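# Push the wooden crate into the taped bay

## Task

Get the wooden crate inside the taped bay by sliding it along the table. The task fails if the crate is lifted or tipped over at any point.

## Robot and tools

Robot: two six-joint arms, each ending in a five-finger hand. right_arm has a right hand; left_arm has a mirrored left hand. In the scene frame the origin is at table-top height, halfway between the arms; +x points out over the table, +z up, and left_arm sits on the +y side. The bases are at about (-0.035, +0.426, 0) m for left_arm and (-0.001, -0.432, 0) m for right_arm, each yawed very slightly. Arm poses, velocities and targets in the results are given in that arm's own base frame. Fixed cameras and the table use the scene frame. Cameras: cam_high, cam_low, cam_left_wrist, cam_right_wrist.

Hand point: a spot fixed to the palm, about 0.05 m in front of it and 0.15 m from the wrist flange. Its +z runs along the straight fingers, +y points out of the palm, and +x goes across the palm away from the thumb on the right hand (toward the thumb on the left hand). Straight fingertips extend 0.06 to 0.07 m past the point. A wrist bracket on the little-finger side can strike things. With the fingers level, the wrist can hang below the hand point and reach the table first.

A row has 28 numbers, each in [-1, 1], and always covers both arms in this order: left_arm dx, dy, dz, rx, ry, rz; left hand little, ring, middle, index, thumb_bend, thumb_turn, force_limit, speed; then the same fourteen for right_arm. The pose numbers are offsets, not poses. They are measured from that arm's current Hand target, along that arm's base axes. 1.0 equals 0.6 m of travel or 180 degrees of turn. rx, ry, rz together form one rotation vector about the Hand target position. Sending six zeros asks again for the existing Hand target. Offsets add up from one call to the next, so repeating an offset moves the arm further.

Hand numbers: finger targets run from +1 (straight/open) to -1 (curled). thumb_bend goes from +1 straight to -1 fully bent. thumb_turn goes from +1 beside the palm to -1 opposite the fingers. force_limit is the stopping load, from about 0 N at -1 to 10 N at +1 (15 N for the thumb motors). speed rises from near zero at -1 to full at +0.48 and above. The hand has no 'keep' value, so resend the last hand numbers you sent. If none have been sent yet in this scene, send hand_measured followed by hand_force_limit and hand_speed. For pushing a crate, a fixed open or fist posture is enough.

execute_actions(actions, cameras): actions is a list of actions. Each action is a table of up to 15 rows, one row per 1/30 s step. Every row in an action counts from the Hand target at the start of that action. A short table holds its last row. An empty list returns the state together with images. cameras takes a list of names, ["all"], or [].

move(target, speed, blend, stop_force, zero, blocking, cameras): drives the hand points in straight lines. target is one 28-number row, or up to 15 rows. Every row is an offset from the same starting Hand targets, using the same scale as above. speed is the path's top speed in m/s, from 0.002 to 3.6 (default 0.25); turns are capped at twice that value in rad/s. blend is a corner rounding in m for lists. stop_force (3 to 120 N) ends an arm's path when the wrist sensor feels that much push against the motion. Do not rely on it for light loose objects or for turning hands. zero (default true) re-zeroes the sensor before the move. blocking=false returns early and cannot be combined with stop_force. Paths do not avoid obstacles. Do not route them close to an arm's own base.

wait(seconds 0 to 10) lets time run. stop brakes a running move. zoom_image(camera, region [x0,y0,x1,y1] pixels, up to 504x504) enlarges part of the latest image. show_instructions shows the reference pages. zero_wrist_force(arm) tares the sensor. finished_scene(scene 1 to 3) ends the scene and cannot be undone. Scene 1 is practice.

Results: end_effector_position (m) and quat_wxyz, velocities, Hand target (the commanded pose after clipping), joint positions and torques, Wrist force/torque along the hand point axes, and a peak-force line. Hand readings are hand_measured, hand_stopped_by (moving, target, force, stalled, fault) and hand_load_n, all in motor order. A move adds a 'move:' line with the outcome (done, off_target, moving, held, fault) and any limits, such as paced or held. The hand point often settles short of the target; send the remaining gap as an offset. Commanded orientation is limited to 32 degrees from the current orientation per step.

Things to avoid:
- Faults: contact torque at a joint limit (138 N m for the big joints, 25.7 N m for the wrists), or about 150 N of outside force. Either stops the arm for 10 s.
- Stiff contact: the arms are stiff, so aiming even slightly past a firm surface can fault them.
- Lifting or tipping the crate: push low on its side, slowly and steadily.
- Dropping things: nothing may fall off the table.
- Hitting the two arms or hands together, or slamming anything.
- Motor heat: it builds when arms push against something or stay stretched; 85 °C sets the brakes.

Before ending the scene, check the crate is sitting inside the tape.

Each tool is called after "Request:" as name(argument=value, ...), one argument or row to a line, values as JSON.

Reference images:

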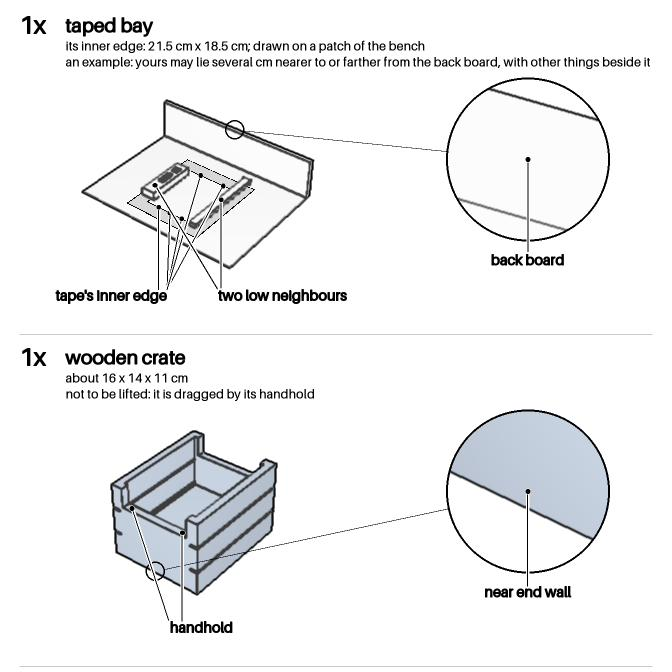

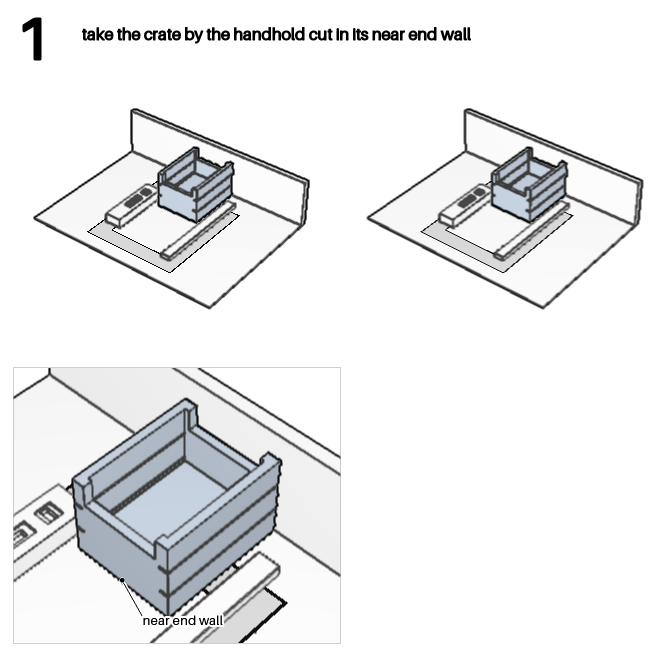

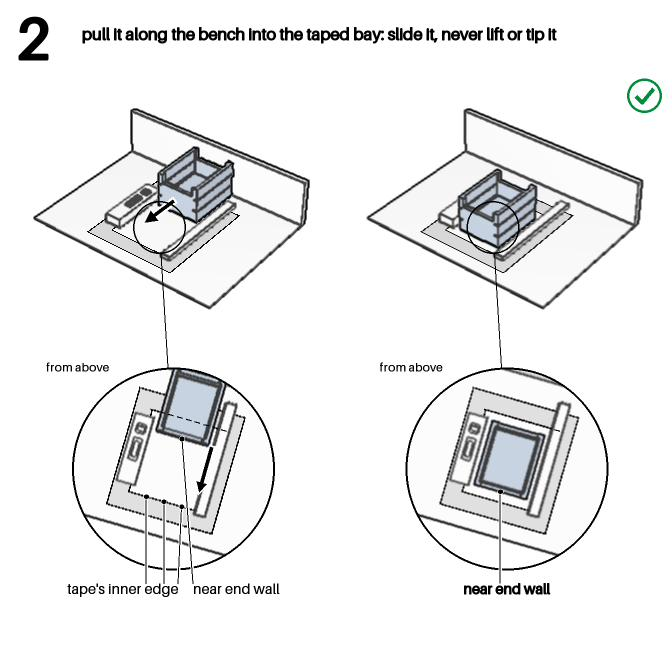

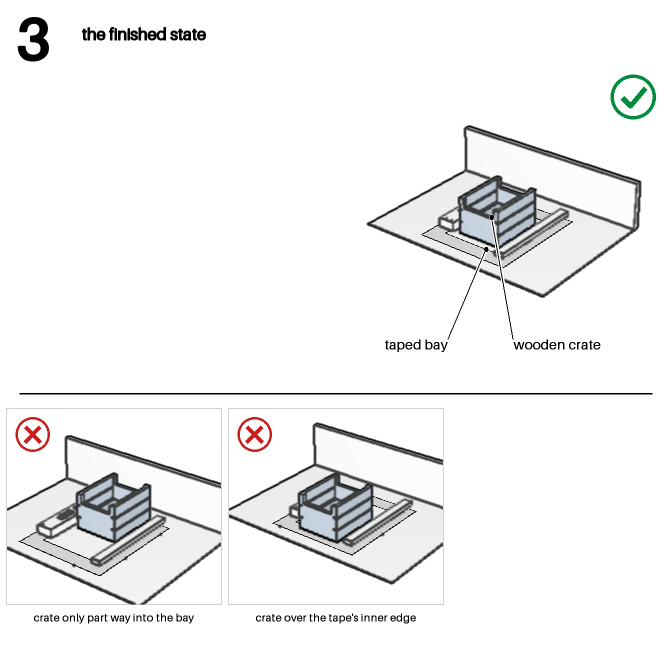

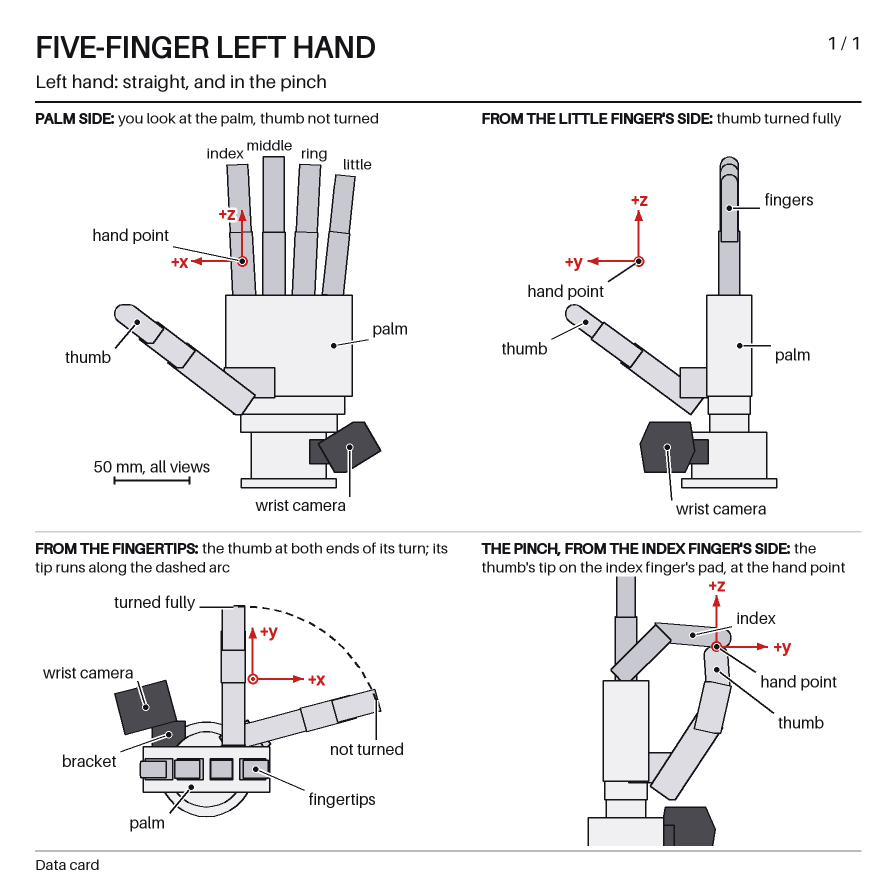

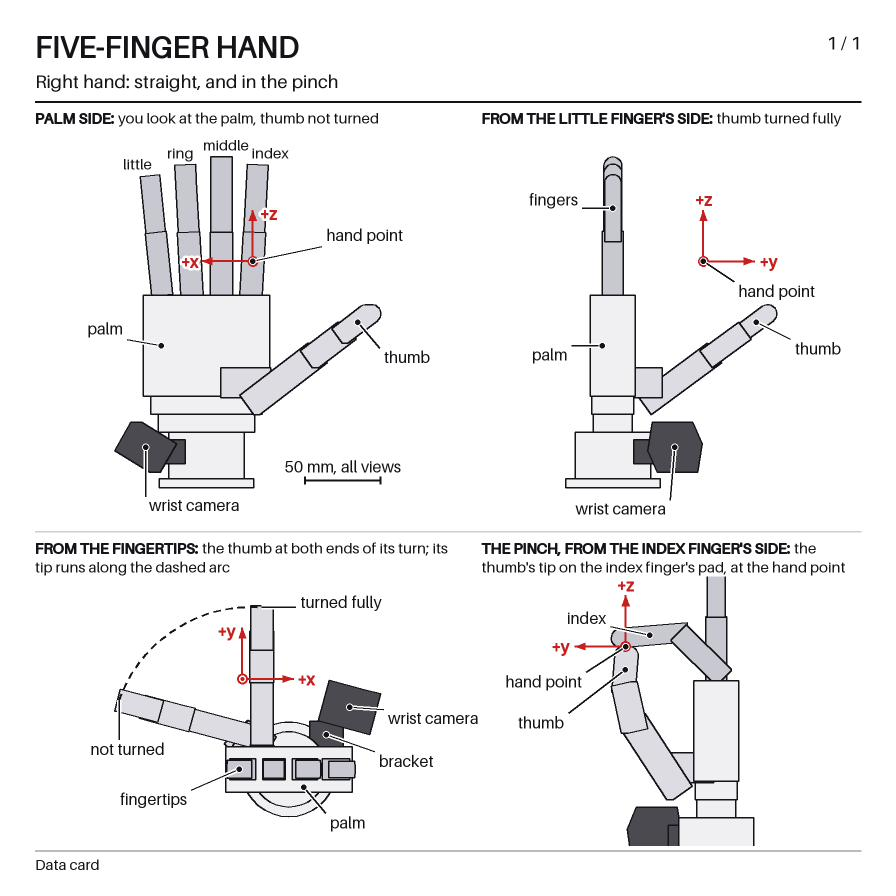

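## Session

Request:
execute_actions(
  actions=[],
)

Scene clock: 0.00 s.
left_arm: end_effector_position=(+0.2889, +0.0883, +0.1659) hand_measured=(+1.000, +1.000, +1.000, +1.000, +1.000, +1.000) hand_load_n=(+0.0, +0.0, +0.0, +0.0, +0.0, +0.0) hand_stopped_by=(target, target, target, target, target, target) hand_force_limit=0.00 hand_speed=-0.80 end_effector_quat_wxyz=(-0.122, +0.921, -0.336, -0.156) | right_arm: end_effector_position=(+0.6239, +0.4962, +0.3781) hand_measured=(+1.000, +1.000, +1.000, +1.000, +1.000, +1.000) hand_load_n=(+0.0, +0.0, +0.0, +0.0, +0.0, +0.0) hand_stopped_by=(target, target, target, target, target, target) hand_force_limit=0.00 hand_speed=-0.80 end_effector_quat_wxyz=(+0.458, -0.395, +0.791, +0.090)
Joint positions: left_arm=[3.707 -1.765 -1.808 2.005 -1.969 2.835] | right_arm=[0.335 -0.96 0.759 0.825 1.307 -2.026]
Joint velocities: within noise
Joint torques (N m): no reading
Motor temperatures (°C): left_arm=[30 26 29 33 34 35] | right_arm=[29 30 31 37 34 34]
Wrist force (N): no reading
Wrist torque (N m): no reading
Wrist force, peak (N): no reading
Hand target: left_arm +0.2889, +0.0883, +0.1659; -0.122, +0.921, -0.336, -0.156 | right_arm +0.6239, +0.4962, +0.3781; +0.458, -0.395, +0.791, +0.090

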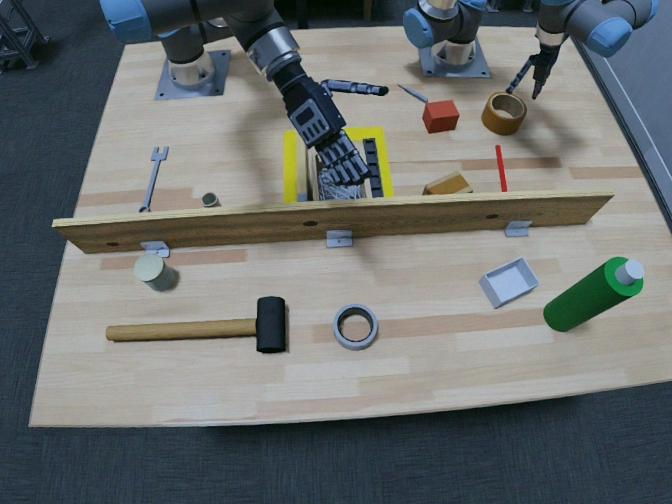

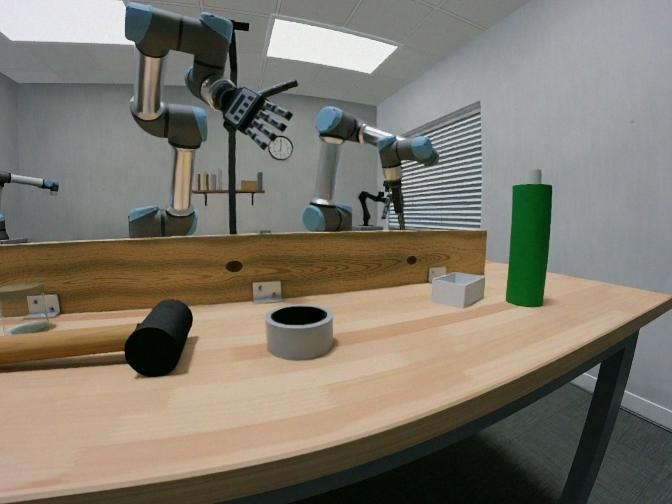

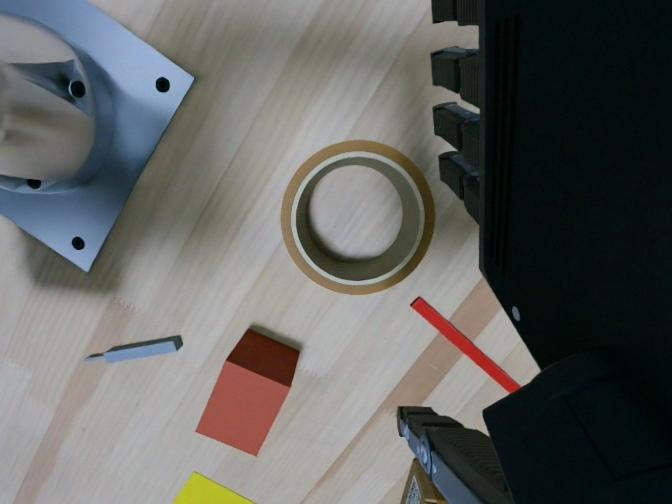

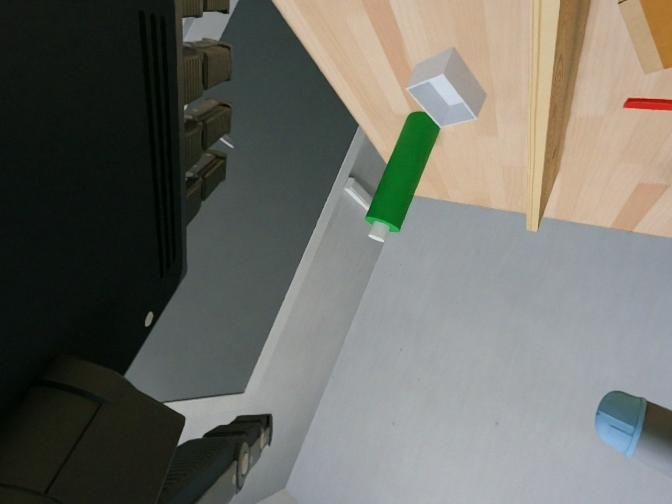

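Request:
move(
  target=[0,0,0,0,0,0,1,1,1,1,1,1,0,-0.8,-0.307,-0.088,0.08,-0.261,0.175,0.1887,1,1,1,1,1,1,0,-0.8],
  speed=0.35,
  cameras=["all"],
)

Scene clock: 60.07 s.
left_arm: end_effector_position=(+0.2889, +0.0883, +0.1659) hand_measured=(+1.000, +1.000, +1.000, +1.000, +1.000, +1.000) hand_load_n=(+0.0, +0.0, +0.0, +0.0, +0.0, +0.0) hand_stopped_by=(target, target, target, target, target, target) hand_force_limit=0.00 hand_speed=-0.80 end_effector_quat_wxyz=(-0.122, +0.921, -0.336, -0.156) | right_arm: end_effector_position=(+0.4385, +0.4426, +0.4249) hand_measured=(+1.000, +1.000, +1.000, +1.000, +1.000, +1.000) hand_load_n=(+0.0, +0.0, +0.0, +0.0, -0.5, +0.0) hand_stopped_by=(target, target, target, target, target, target) hand_force_limit=0.00 hand_speed=-0.80 end_effector_quat_wxyz=(+0.192, -0.650, +0.734, +0.036)
Joint positions: left_arm=[3.707 -1.765 -1.808 2.005 -1.969 2.835] | right_arm=[0.399 -0.721 0.035 1.909 1.382 -2.587]
Joint torques (N m): left_arm=[-0.42 26.22 16.77 -2.46 -0.46 0.03] | right_arm=[-2.36 -35.59 -6.19 0.58 -0.25 2.04]
Wrist force (N): left_arm=[-0.2 0.3 0.4] | right_arm=[0.2 0.5 -1.0]
Wrist torque (N m): left_arm=[0.02 0.04 -0.02] | right_arm=[0.09 0.15 -0.06]
Wrist force, peak (N): left_arm=[-0.2 0.3 0.4] | right_arm=[0.2 1.1 -1.2]
Hand target: left_arm +0.2889, +0.0883, +0.1659; -0.122, +0.921, -0.336, -0.156 | right_arm +0.4397, +0.4434, +0.4261; +0.000, -0.707, +0.707, -0.001
Off the commanded pose: left_arm 0.000 m, 0 deg | right_arm 0.002 m, 24 deg.
elbow stopped short (right arm): the move would have taken joint 3 (elbow) straighter than the controller allows.
move: off_target (right_arm)

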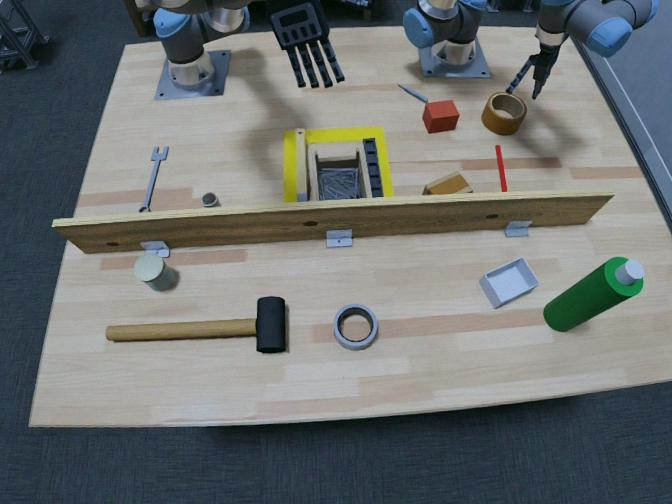

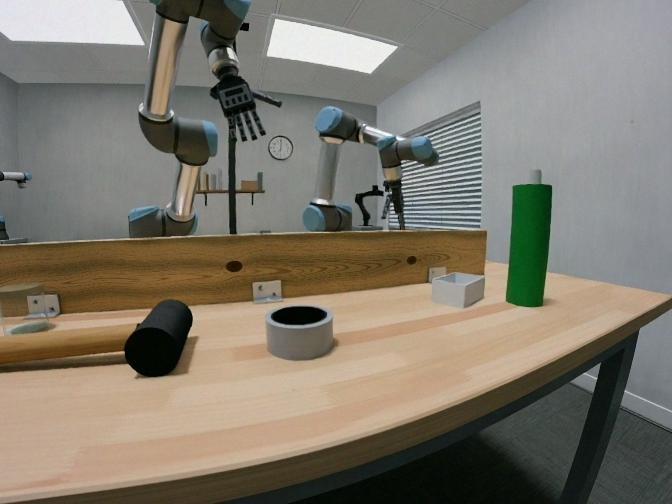

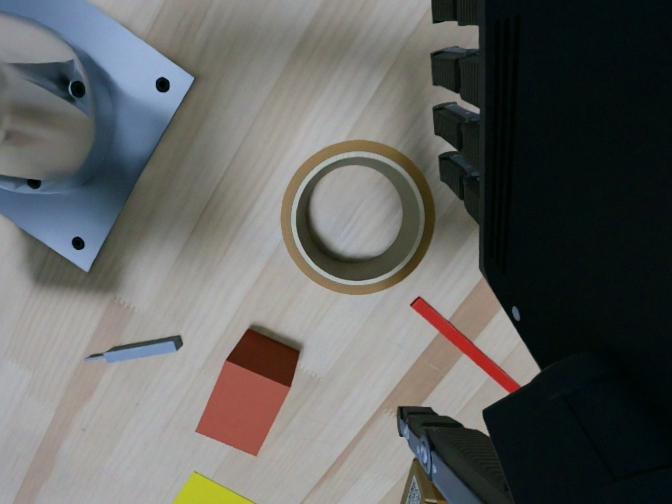

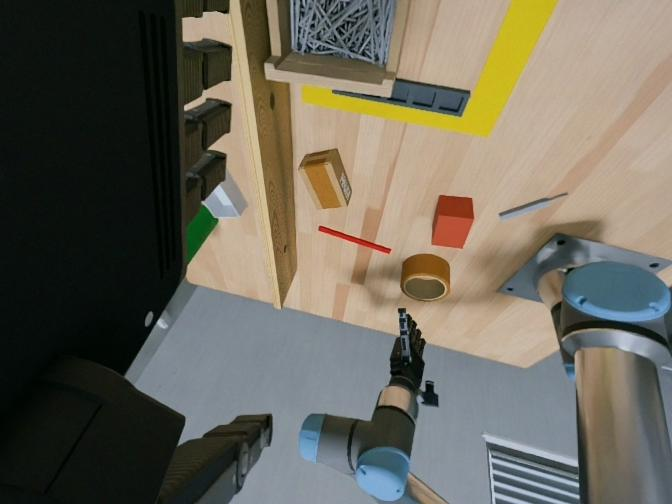

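Request:
zoom_image(
  camera="cam_high",
  region=[260, 110, 420, 220],
)

Request:
zoom_image(
  camera="cam_right_wrist",
  region=[190, 0, 672, 300],
)

Scaled by 3.150 from the camera's 672x504 image, which has a finer 960x720 frame.

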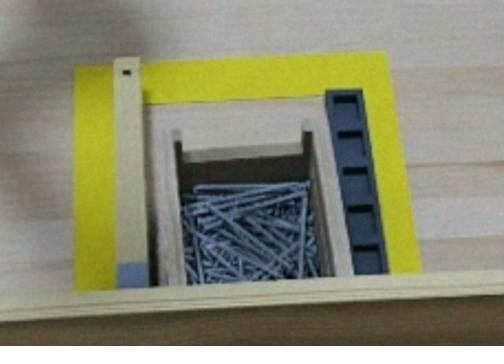

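Scaled by 1.046 from the camera's 672x504 image, which has a finer 960x720 frame.

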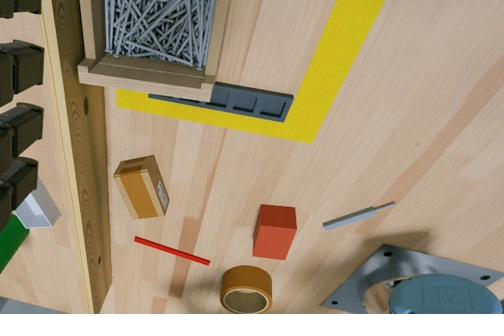

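Request:
move(
  target=[0,0,0,0,0,0,1,1,1,1,1,1,0,-0.8,-0.05,-0.2,-0.17,0,0,0,1,1,1,1,1,1,0,-0.8],
  speed=0.35,
  cameras=["cam_high","cam_right_wrist"],
)

Scene clock: 117.37 s.
left_arm: end_effector_position=(+0.2889, +0.0883, +0.1659) hand_measured=(+1.000, +1.000, +1.000, +1.000, +1.000, +1.000) hand_load_n=(+0.0, +0.0, +0.0, +0.0, +0.0, +0.0) hand_stopped_by=(target, target, target, target, target, target) hand_force_limit=0.00 hand_speed=-0.80 end_effector_quat_wxyz=(-0.122, +0.921, -0.336, -0.156) | right_arm: end_effector_position=(+0.4097, +0.3235, +0.3242) hand_measured=(+1.000, +1.000, +1.000, +1.000, +1.000, +1.000) hand_load_n=(+0.0, +0.0, +0.0, +0.0, +0.0, +0.0) hand_stopped_by=(target, target, target, target, target, target) hand_force_limit=0.00 hand_speed=-0.80 end_effector_quat_wxyz=(-0.001, +0.707, -0.707, +0.001)
Joint positions: left_arm=[3.707 -1.765 -1.808 2.005 -1.969 2.835] | right_arm=[0.314 -0.94 0.764 1.746 1.572 -2.828]
Joint torques (N m): left_arm=[-0.29 25.34 17.45 -2.35 -0.49 -0.01] | right_arm=[6.32 -31.73 -9.23 4.65 1.21 -1.28]
Wrist force (N): left_arm=[-0.1 0.1 0.0] | right_arm=[0.8 0.6 -0.9]
Wrist torque (N m): left_arm=[0.02 0.02 -0.01] | right_arm=[0.06 0.12 0.00]
Wrist force, peak (N): left_arm=[0.1 0.2 0.5] | right_arm=[-0.2 0.5 -1.8]
Hand target: left_arm +0.2889, +0.0883, +0.1659; -0.122, +0.921, -0.336, -0.156 | right_arm +0.4097, +0.3234, +0.3241; +0.000, +0.707, -0.707, +0.001
Off the commanded pose: left_arm 0.000 m, 0 deg | right_arm 0.000 m, 0 deg.
move: done
Images, in order (width x height): cam_high 672x504, cam_right_wrist 672x504.

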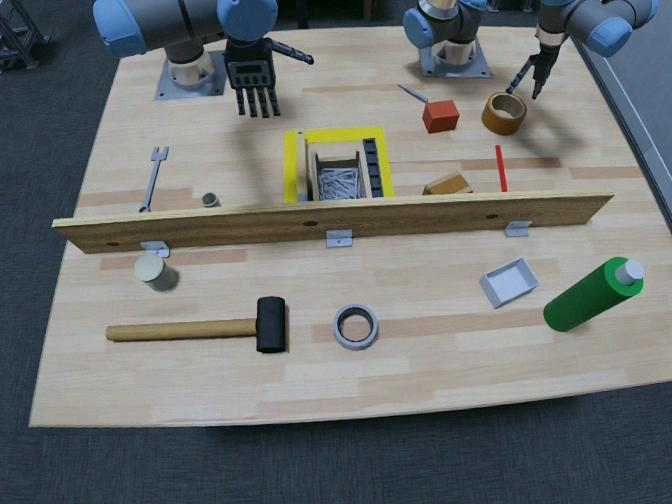

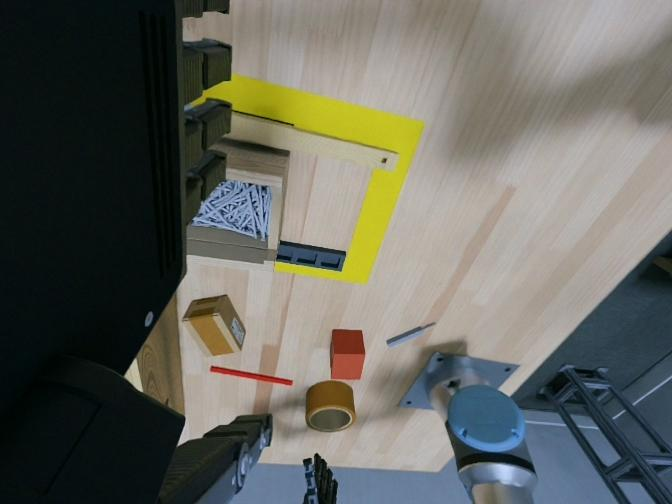

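Request:
zoom_image(
  camera="cam_high",
  region=[140, 10, 400, 210],
)

Request:
zoom_image(
  camera="cam_right_wrist",
  region=[180, 60, 440, 300],
)

Scaled by 1.938 from the camera's 672x504 image, which has a finer 960x720 frame.

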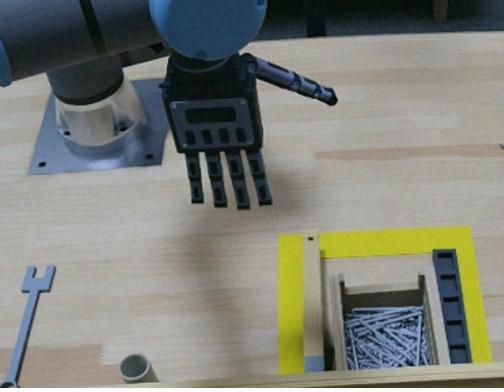

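Scaled by 1.938 from the camera's 672x504 image, which has a finer 960x720 frame.

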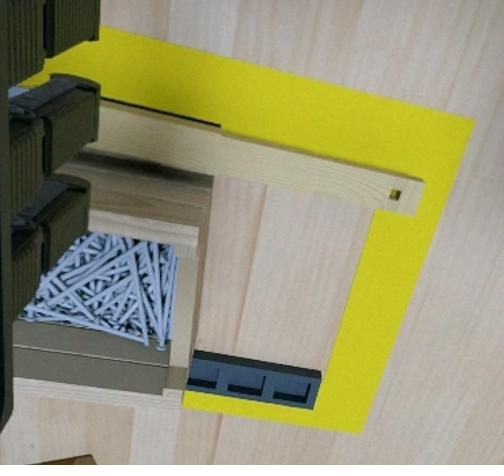

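Request:
zoom_image(
  camera="cam_high",
  region=[280, 120, 400, 210],
)

Scaled by 4.200 from the camera's 672x504 image, which has a finer 960x720 frame.

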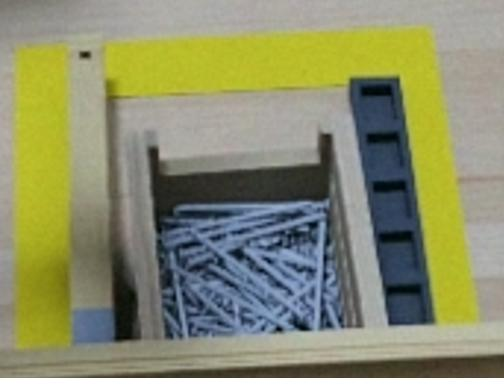

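Request:
move(
  target=[0,0,0,0,0,0,1,1,1,1,1,1,0,-0.8,-0.0102,0.2633,-0.1233,0,0,0,1,1,1,1,1,1,0,-0.8],
  speed=0.3,
  cameras=["cam_high","cam_right_wrist"],
)

Request:
zoom_image(
  camera="cam_high",
  region=[250, 70, 430, 220],
)

Scene clock: 296.77 s.
left_arm: end_effector_position=(+0.2889, +0.0883, +0.1659) hand_measured=(+1.000, +1.000, +1.000, +1.000, +1.000, +1.000) hand_load_n=(+0.0, +0.0, +0.0, +0.0, +0.0, +0.0) hand_stopped_by=(target, target, target, target, target, target) hand_force_limit=0.00 hand_speed=-0.80 end_effector_quat_wxyz=(-0.122, +0.921, -0.336, -0.156) | right_arm: end_effector_position=(+0.4036, +0.4813, +0.2501) hand_measured=(+1.000, +1.000, +1.000, +1.000, +1.000, +1.000) hand_load_n=(+0.0, +0.0, +0.0, +0.0, +0.0, +0.0) hand_stopped_by=(target, target, target, target, target, target) hand_force_limit=0.00 hand_speed=-0.80 end_effector_quat_wxyz=(+0.000, +0.707, -0.707, +0.001)
Joint positions: left_arm=[3.707 -1.765 -1.808 2.005 -1.969 2.835] | right_arm=[0.564 -0.588 0.325 1.833 1.572 -2.578]
Joint torques (N m): left_arm=[-0.15 25.37 17.69 -2.35 -0.56 0.01] | right_arm=[8.58 -50.04 -24.22 1.69 -1.07 1.93]
Wrist force (N): left_arm=[0.0 0.2 0.2] | right_arm=[0.8 0.5 -1.1]
Wrist torque (N m): left_arm=[0.02 0.02 -0.01] | right_arm=[0.05 0.14 0.19]
Wrist force, peak (N): left_arm=[-0.1 0.3 0.5] | right_arm=[2.8 0.6 -2.1]
Hand target: left_arm +0.2889, +0.0883, +0.1659; -0.122, +0.921, -0.336, -0.156 | right_arm +0.4035, +0.4814, +0.2501; +0.000, +0.707, -0.707, +0.001
Off the commanded pose: left_arm 0.000 m, 0 deg | right_arm 0.000 m, 0 deg.
move: done
Images, in order (width x height): cam_high 672x504, cam_right_wrist 672x504.

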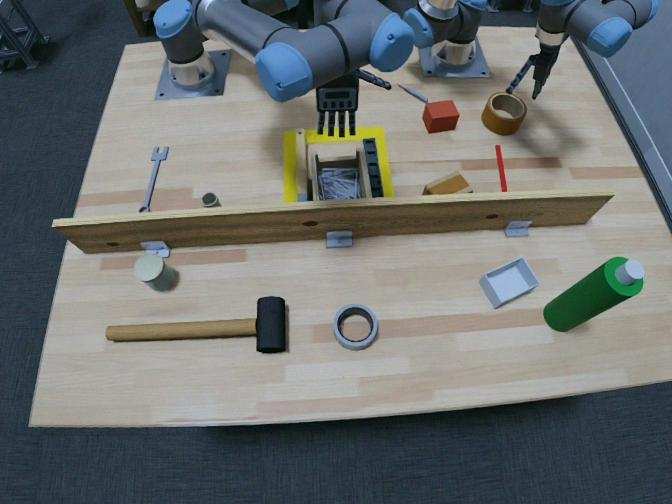

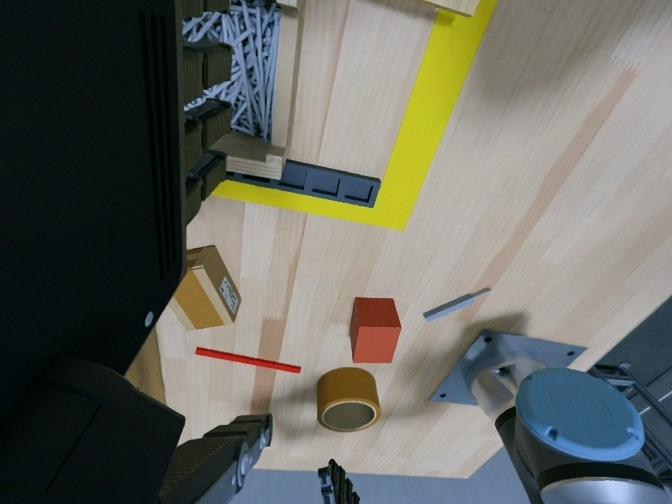

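Scaled by 2.800 from the camera's 672x504 image, which has a finer 960x720 frame.

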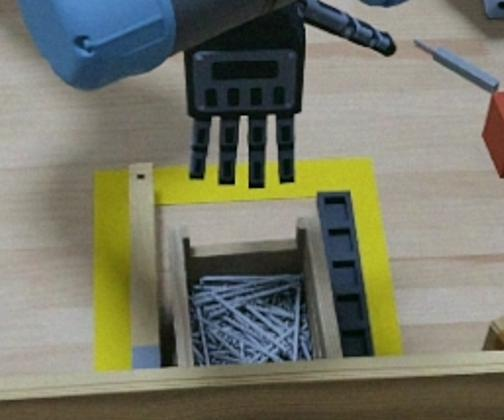

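Request:
zoom_image(
  camera="cam_high",
  region=[300, 140, 390, 210],
)

Request:
zoom_image(
  camera="cam_right_wrist",
  region=[180, 0, 420, 240],
)

Scaled by 5.600 from the camera's 672x504 image, which has a finer 960x720 frame.

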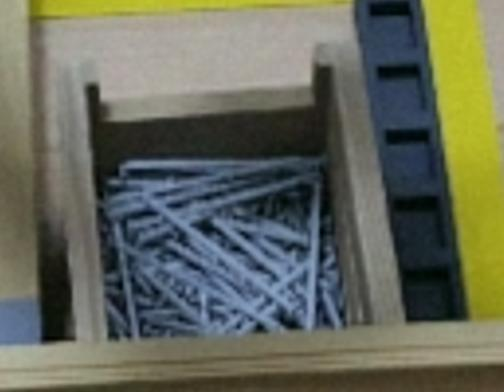

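Scaled by 2.100 from the camera's 672x504 image, which has a finer 960x720 frame.

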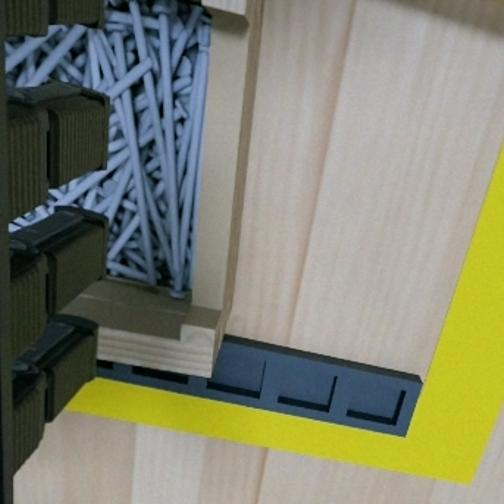

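Request:
move(
  target=[0,0,0,0,0,0,1,1,1,1,1,1,0,-0.8,0.005,0.004,-0.125,0,0,0,1,1,1,1,1,1,0,-0.8],
  speed=0.15,
  stop_force=5,
  cameras=["cam_high","cam_right_wrist"],
)

Request:
zoom_image(
  camera="cam_high",
  region=[280, 100, 400, 220],
)

Scene clock: 379.17 s.
left_arm: end_effector_position=(+0.2889, +0.0883, +0.1659) hand_measured=(+1.000, +1.000, +1.000, +1.000, +1.000, +1.000) hand_load_n=(+0.0, +0.0, +0.0, +0.0, +0.0, +0.0) hand_stopped_by=(target, target, target, target, target, target) hand_force_limit=0.00 hand_speed=-0.80 end_effector_quat_wxyz=(-0.122, +0.921, -0.336, -0.156) | right_arm: end_effector_position=(+0.4065, +0.4838, +0.1751) hand_measured=(+1.000, +1.000, +1.000, +1.000, +1.000, +1.000) hand_load_n=(+0.0, +0.0, +0.0, +0.0, +0.5, +0.0) hand_stopped_by=(target, target, target, target, target, target) hand_force_limit=0.00 hand_speed=-0.80 end_effector_quat_wxyz=(+0.000, +0.707, -0.707, +0.001)
Joint positions: left_arm=[3.707 -1.765 -1.808 2.005 -1.969 2.835] | right_arm=[0.565 -0.627 0.592 1.605 1.572 -2.577]
Joint torques (N m): left_arm=[-1.84 27.02 17.04 -2.41 -0.54 -0.04] | right_arm=[-6.14 -50.13 -9.53 0.45 0.56 1.07]
Wrist force (N): left_arm=[0.0 0.2 0.0] | right_arm=[0.8 0.4 -1.1]
Wrist torque (N m): left_arm=[0.02 0.00 0.00] | right_arm=[0.04 0.12 0.04]
Wrist force, peak (N): left_arm=[0.1 0.4 0.6] | right_arm=[0.7 0.7 -2.4]
Hand target: left_arm +0.2889, +0.0883, +0.1659; -0.122, +0.921, -0.336, -0.156 | right_arm +0.4065, +0.4838, +0.1751; +0.000, +0.707, -0.707, +0.001
Off the commanded pose: left_arm 0.000 m, 0 deg | right_arm 0.000 m, 0 deg.
move: done
Images, in order (width x height): cam_high 672x504, cam_right_wrist 672x504.

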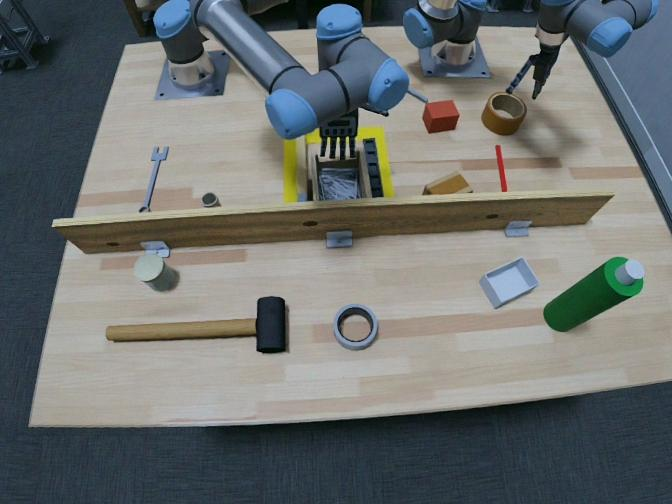

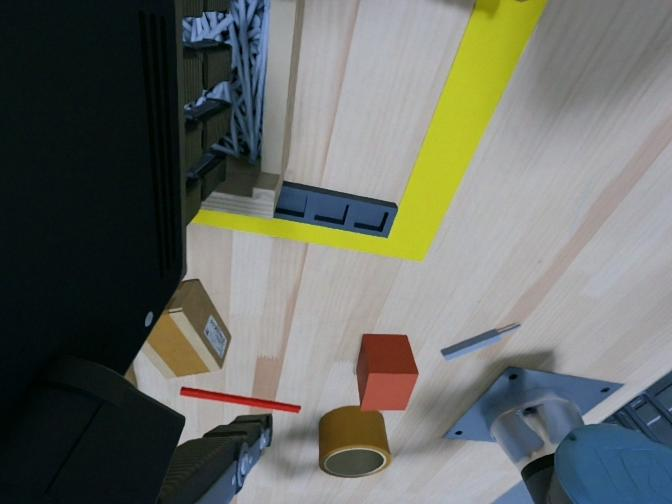

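Scaled by 4.200 from the camera's 672x504 image, which has a finer 960x720 frame.

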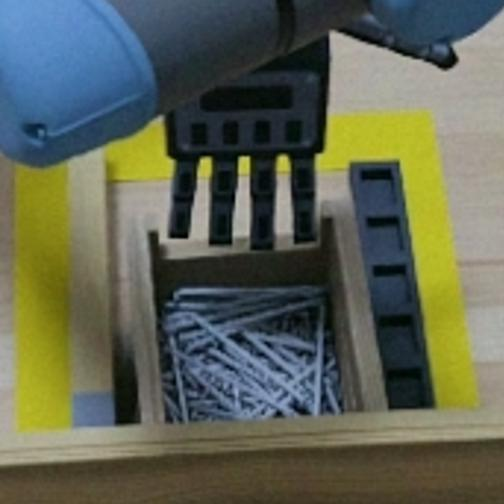

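Request:
move(
  target=[0,0,0,0,0,0,1,1,1,1,1,1,0,-0.8,0.0117,0.0,-0.0617,0,0,0,1,1,1,1,1,1,0,-0.8],
  speed=0.05,
  stop_force=4,
  cameras=["cam_high","cam_right_wrist"],
)

Request:
zoom_image(
  camera="cam_high",
  region=[280, 100, 400, 220],
)

Request:
zoom_image(
  camera="cam_right_wrist",
  region=[180, 0, 480, 300],
)

Scene clock: 402.80 s.
left_arm: end_effector_position=(+0.2889, +0.0883, +0.1659) hand_measured=(+1.000, +1.000, +1.000, +1.000, +1.000, +1.000) hand_load_n=(+0.0, +0.0, +0.0, +0.5, +0.0, +0.0) hand_stopped_by=(target, target, target, target, target, target) hand_force_limit=0.00 hand_speed=-0.80 end_effector_quat_wxyz=(-0.122, +0.921, -0.336, -0.156) | right_arm: end_effector_position=(+0.4136, +0.4838, +0.1381) hand_measured=(+1.000, +1.000, +1.000, +1.000, +1.000, +1.000) hand_load_n=(+0.0, +0.0, +0.0, +0.0, +0.0, +0.0) hand_stopped_by=(target, target, target, target, target, target) hand_force_limit=0.00 hand_speed=-0.80 end_effector_quat_wxyz=(+0.000, +0.707, -0.707, +0.001)
Joint positions: left_arm=[3.707 -1.765 -1.808 2.005 -1.969 2.835] | right_arm=[0.559 -0.606 0.646 1.529 1.572 -2.583]
Joint torques (N m): left_arm=[-0.47 27.47 17.5 -2.38 -0.52 0.1] | right_arm=[6.88 -59.77 -25.75 4.49 -1.36 1.96]
Wrist force (N): left_arm=[0.0 0.2 0.1] | right_arm=[0.8 0.6 -0.8]
Wrist torque (N m): left_arm=[0.02 0.00 0.00] | right_arm=[0.07 0.13 0.19]
Wrist force, peak (N): left_arm=[0.1 0.4 0.5] | right_arm=[0.6 0.8 -1.3]
Hand target: left_arm +0.2889, +0.0883, +0.1659; -0.122, +0.921, -0.336, -0.156 | right_arm +0.4136, +0.4838, +0.1381; +0.000, +0.707, -0.707, +0.001
Off the commanded pose: left_arm 0.000 m, 0 deg | right_arm 0.000 m, 0 deg.
move: done
Images, in order (width x height): cam_high 672x504, cam_right_wrist 672x504.

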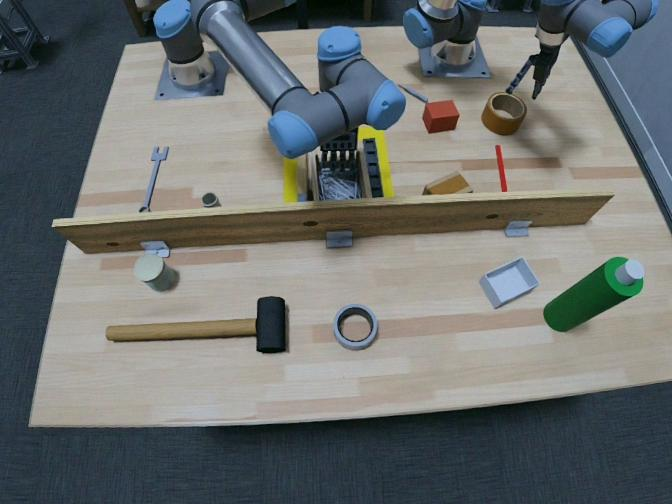

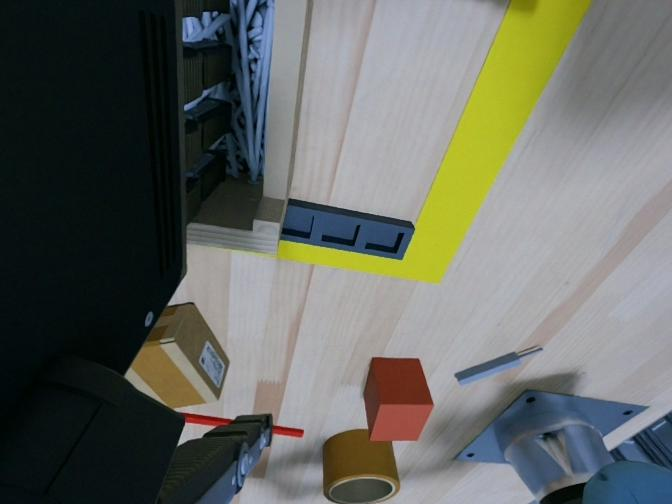

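Scaled by 4.200 from the camera's 672x504 image, which has a finer 960x720 frame.

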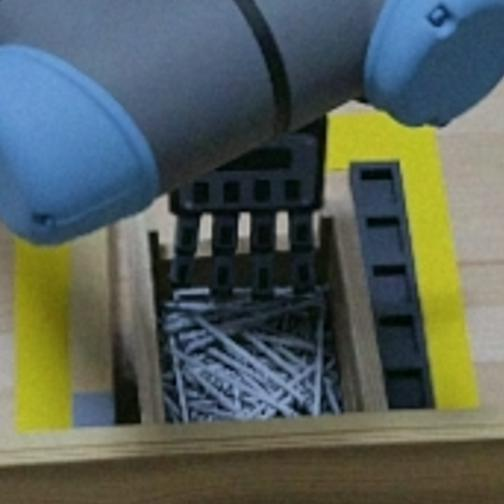

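Scaled by 1.680 from the camera's 672x504 image, which has a finer 960x720 frame.

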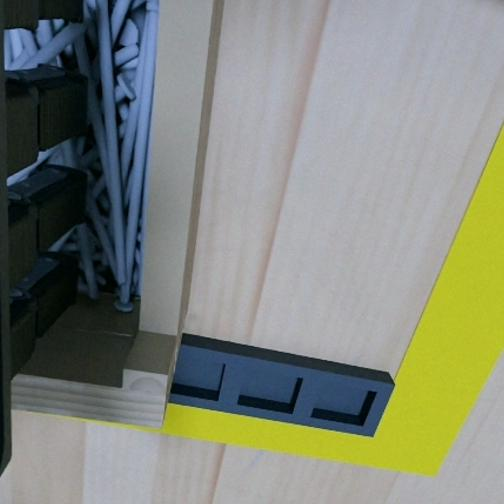

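Request:
move(
  target=[0,0,0,0,0,0,1,1,1,1,1,1,0,-0.8,-0.15,-0.0039,0,0,0,0,1,1,1,1,1,1,0,-0.8],
  speed=0.06,
  stop_force=40,
  cameras=["cam_high","cam_right_wrist"],
)

Request:
zoom_image(
  camera="cam_high",
  region=[280, 100, 400, 220],
)

Request:
zoom_image(
  camera="cam_right_wrist",
  region=[180, 0, 480, 300],
)

Scene clock: 419.63 s.
left_arm: end_effector_position=(+0.2889, +0.0883, +0.1659) hand_measured=(+1.000, +1.000, +1.000, +1.000, +1.000, +1.000) hand_load_n=(+0.0, +0.0, +0.0, +0.0, +0.0, +0.0) hand_stopped_by=(target, target, target, target, target, target) hand_force_limit=0.00 hand_speed=-0.80 end_effector_quat_wxyz=(-0.122, +0.921, -0.336, -0.156) | right_arm: end_effector_position=(+0.3236, +0.4815, +0.1381) hand_measured=(+1.000, +1.000, +1.000, +1.000, +1.000, +1.000) hand_load_n=(+0.0, -0.5, -0.5, +0.0, +0.0, -0.5) hand_stopped_by=(target, target, target, target, target, target) hand_force_limit=0.00 hand_speed=-0.80 end_effector_quat_wxyz=(+0.000, +0.707, -0.707, +0.001)
Joint positions: left_arm=[3.707 -1.765 -1.808 2.005 -1.969 2.835] | right_arm=[0.639 -0.811 1.022 1.359 1.572 -2.503]
Joint torques (N m): left_arm=[0.02 27.36 17.93 -2.42 -0.41 -0.04] | right_arm=[-6.5 -35.66 -9.28 3.05 0.76 -2.16]
Wrist force (N): left_arm=[0.1 0.0 0.3] | right_arm=[-0.4 0.3 -0.1]
Wrist torque (N m): left_arm=[-0.02 -0.01 0.01] | right_arm=[-0.03 0.27 0.01]
Wrist force, peak (N): left_arm=[-0.1 0.3 0.5] | right_arm=[-1.2 -10.7 -1.2]
Hand target: left_arm +0.2889, +0.0883, +0.1659; -0.122, +0.921, -0.336, -0.156 | right_arm +0.3236, +0.4815, +0.1381; +0.000, +0.707, -0.707, +0.001
Off the commanded pose: left_arm 0.000 m, 0 deg | right_arm 0.000 m, 0 deg.
move: done
Images, in order (width x height): cam_high 672x504, cam_right_wrist 672x504.

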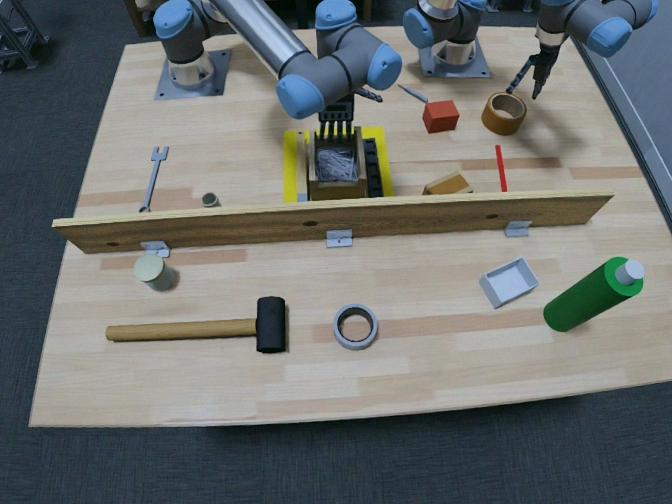

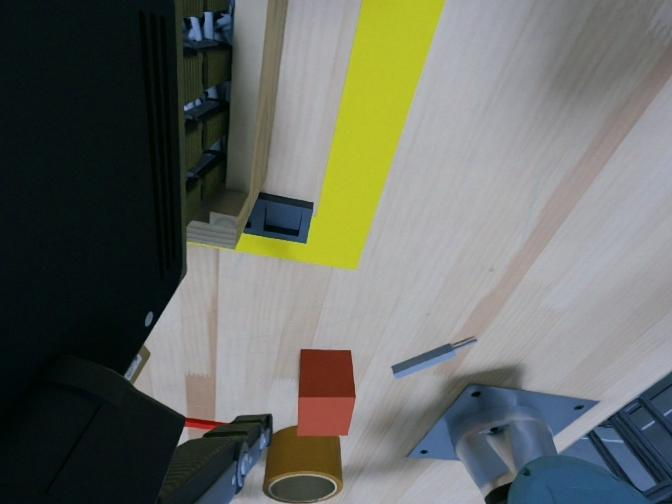

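Scaled by 4.200 from the camera's 672x504 image, which has a finer 960x720 frame.

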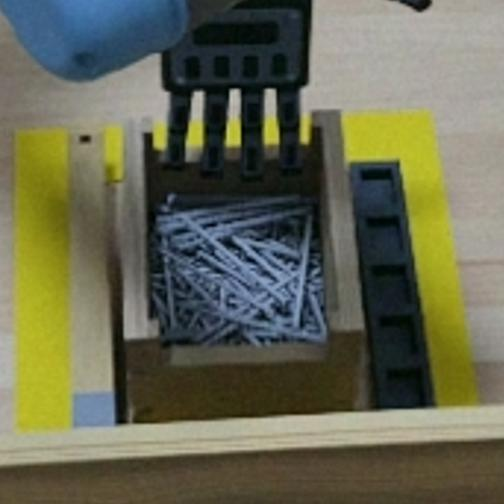

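Scaled by 1.680 from the camera's 672x504 image, which has a finer 960x720 frame.

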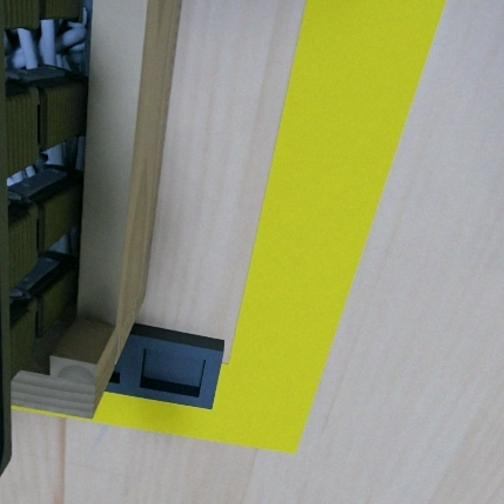

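Request:
move(
  target=[0,0,0,0,0,0,1,1,1,1,1,1,0,-0.8,-0.0635,-0.0035,0,0,0,0,1,1,1,1,1,1,0,-0.8],
  speed=0.06,
  stop_force=40,
  cameras=["cam_high","cam_right_wrist"],
)

Request:
zoom_image(
  camera="cam_high",
  region=[280, 100, 400, 220],
)

Request:
zoom_image(
  camera="cam_right_wrist",
  region=[180, 0, 480, 300],
)

Scene clock: 437.53 s.
left_arm: end_effector_position=(+0.2889, +0.0883, +0.1659) hand_measured=(+1.000, +1.000, +1.000, +1.000, +1.000, +1.000) hand_load_n=(+0.0, +0.0, +0.0, +0.0, +0.0, +0.0) hand_stopped_by=(target, target, target, target, target, target) hand_force_limit=0.00 hand_speed=-0.80 end_effector_quat_wxyz=(-0.122, +0.921, -0.336, -0.156) | right_arm: end_effector_position=(+0.2855, +0.4794, +0.1381) hand_measured=(+1.000, +1.000, +1.000, +1.000, +1.000, +1.000) hand_load_n=(-0.5, +0.0, +0.0, +0.0, +0.0, +0.0) hand_stopped_by=(target, target, target, target, target, target) hand_force_limit=0.00 hand_speed=-0.80 end_effector_quat_wxyz=(+0.000, +0.707, -0.707, +0.001)
Joint positions: left_arm=[3.707 -1.765 -1.808 2.005 -1.969 2.835] | right_arm=[0.677 -0.879 1.141 1.309 1.572 -2.465]
Joint torques (N m): left_arm=[-1.12 28.94 18.34 -2.26 -0.56 0.07] | right_arm=[-6.54 -33.22 -9.54 4.09 0.66 -2.22]
Wrist force (N): left_arm=[0.1 0.4 0.4] | right_arm=[-0.1 0.2 -0.1]
Wrist torque (N m): left_arm=[0.04 -0.01 0.00] | right_arm=[-0.05 0.23 0.02]
Wrist force, peak (N): left_arm=[0.1 0.4 0.4] | right_arm=[-1.1 -9.3 -0.1]
Hand target: left_arm +0.2889, +0.0883, +0.1659; -0.122, +0.921, -0.336, -0.156 | right_arm +0.2855, +0.4794, +0.1381; +0.000, +0.707, -0.707, +0.001
Off the commanded pose: left_arm 0.000 m, 0 deg | right_arm 0.000 m, 0 deg.
move: done
Images, in order (width x height): cam_high 672x504, cam_right_wrist 672x504.

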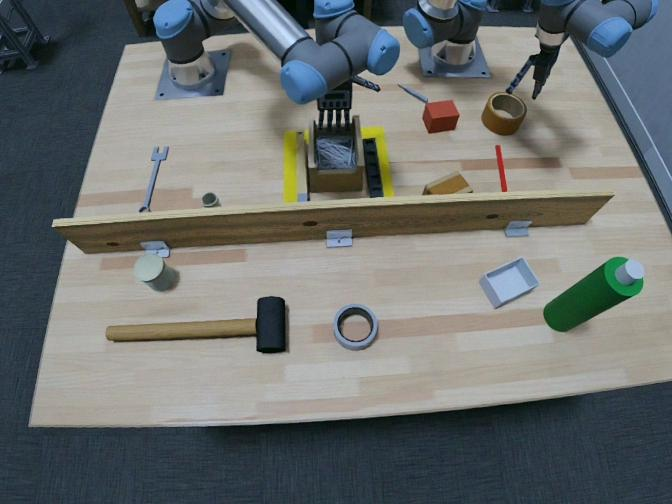

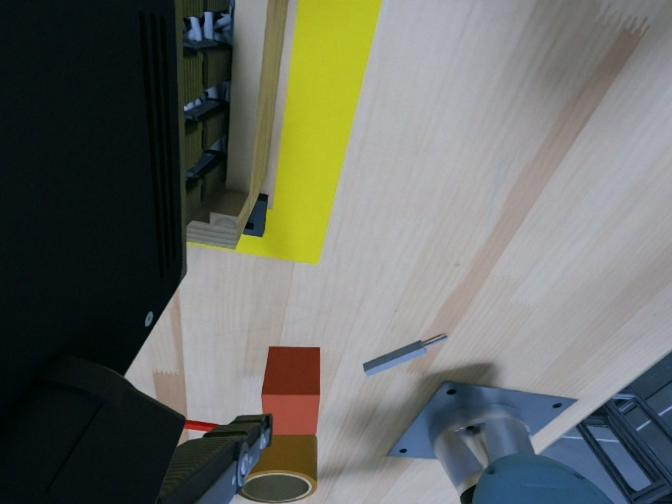

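Scaled by 4.200 from the camera's 672x504 image, which has a finer 960x720 frame.

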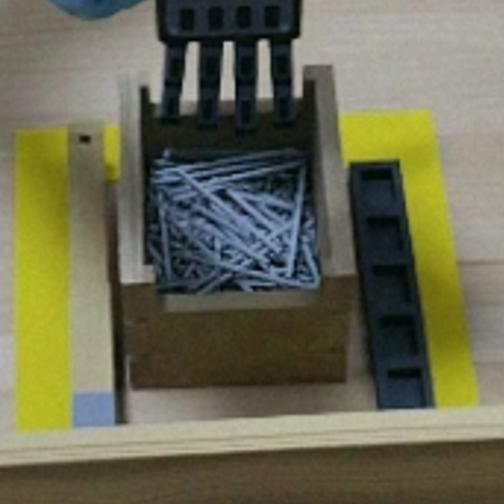

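Scaled by 1.680 from the camera's 672x504 image, which has a finer 960x720 frame.

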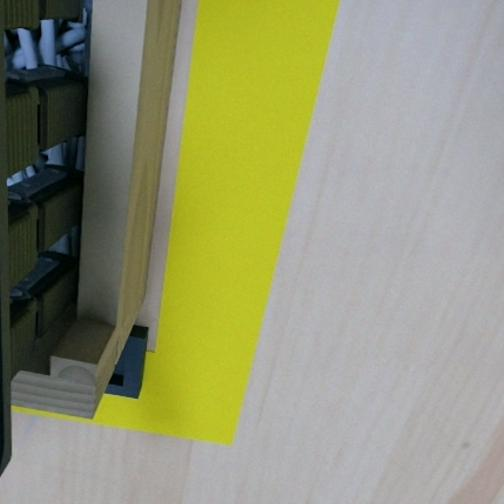

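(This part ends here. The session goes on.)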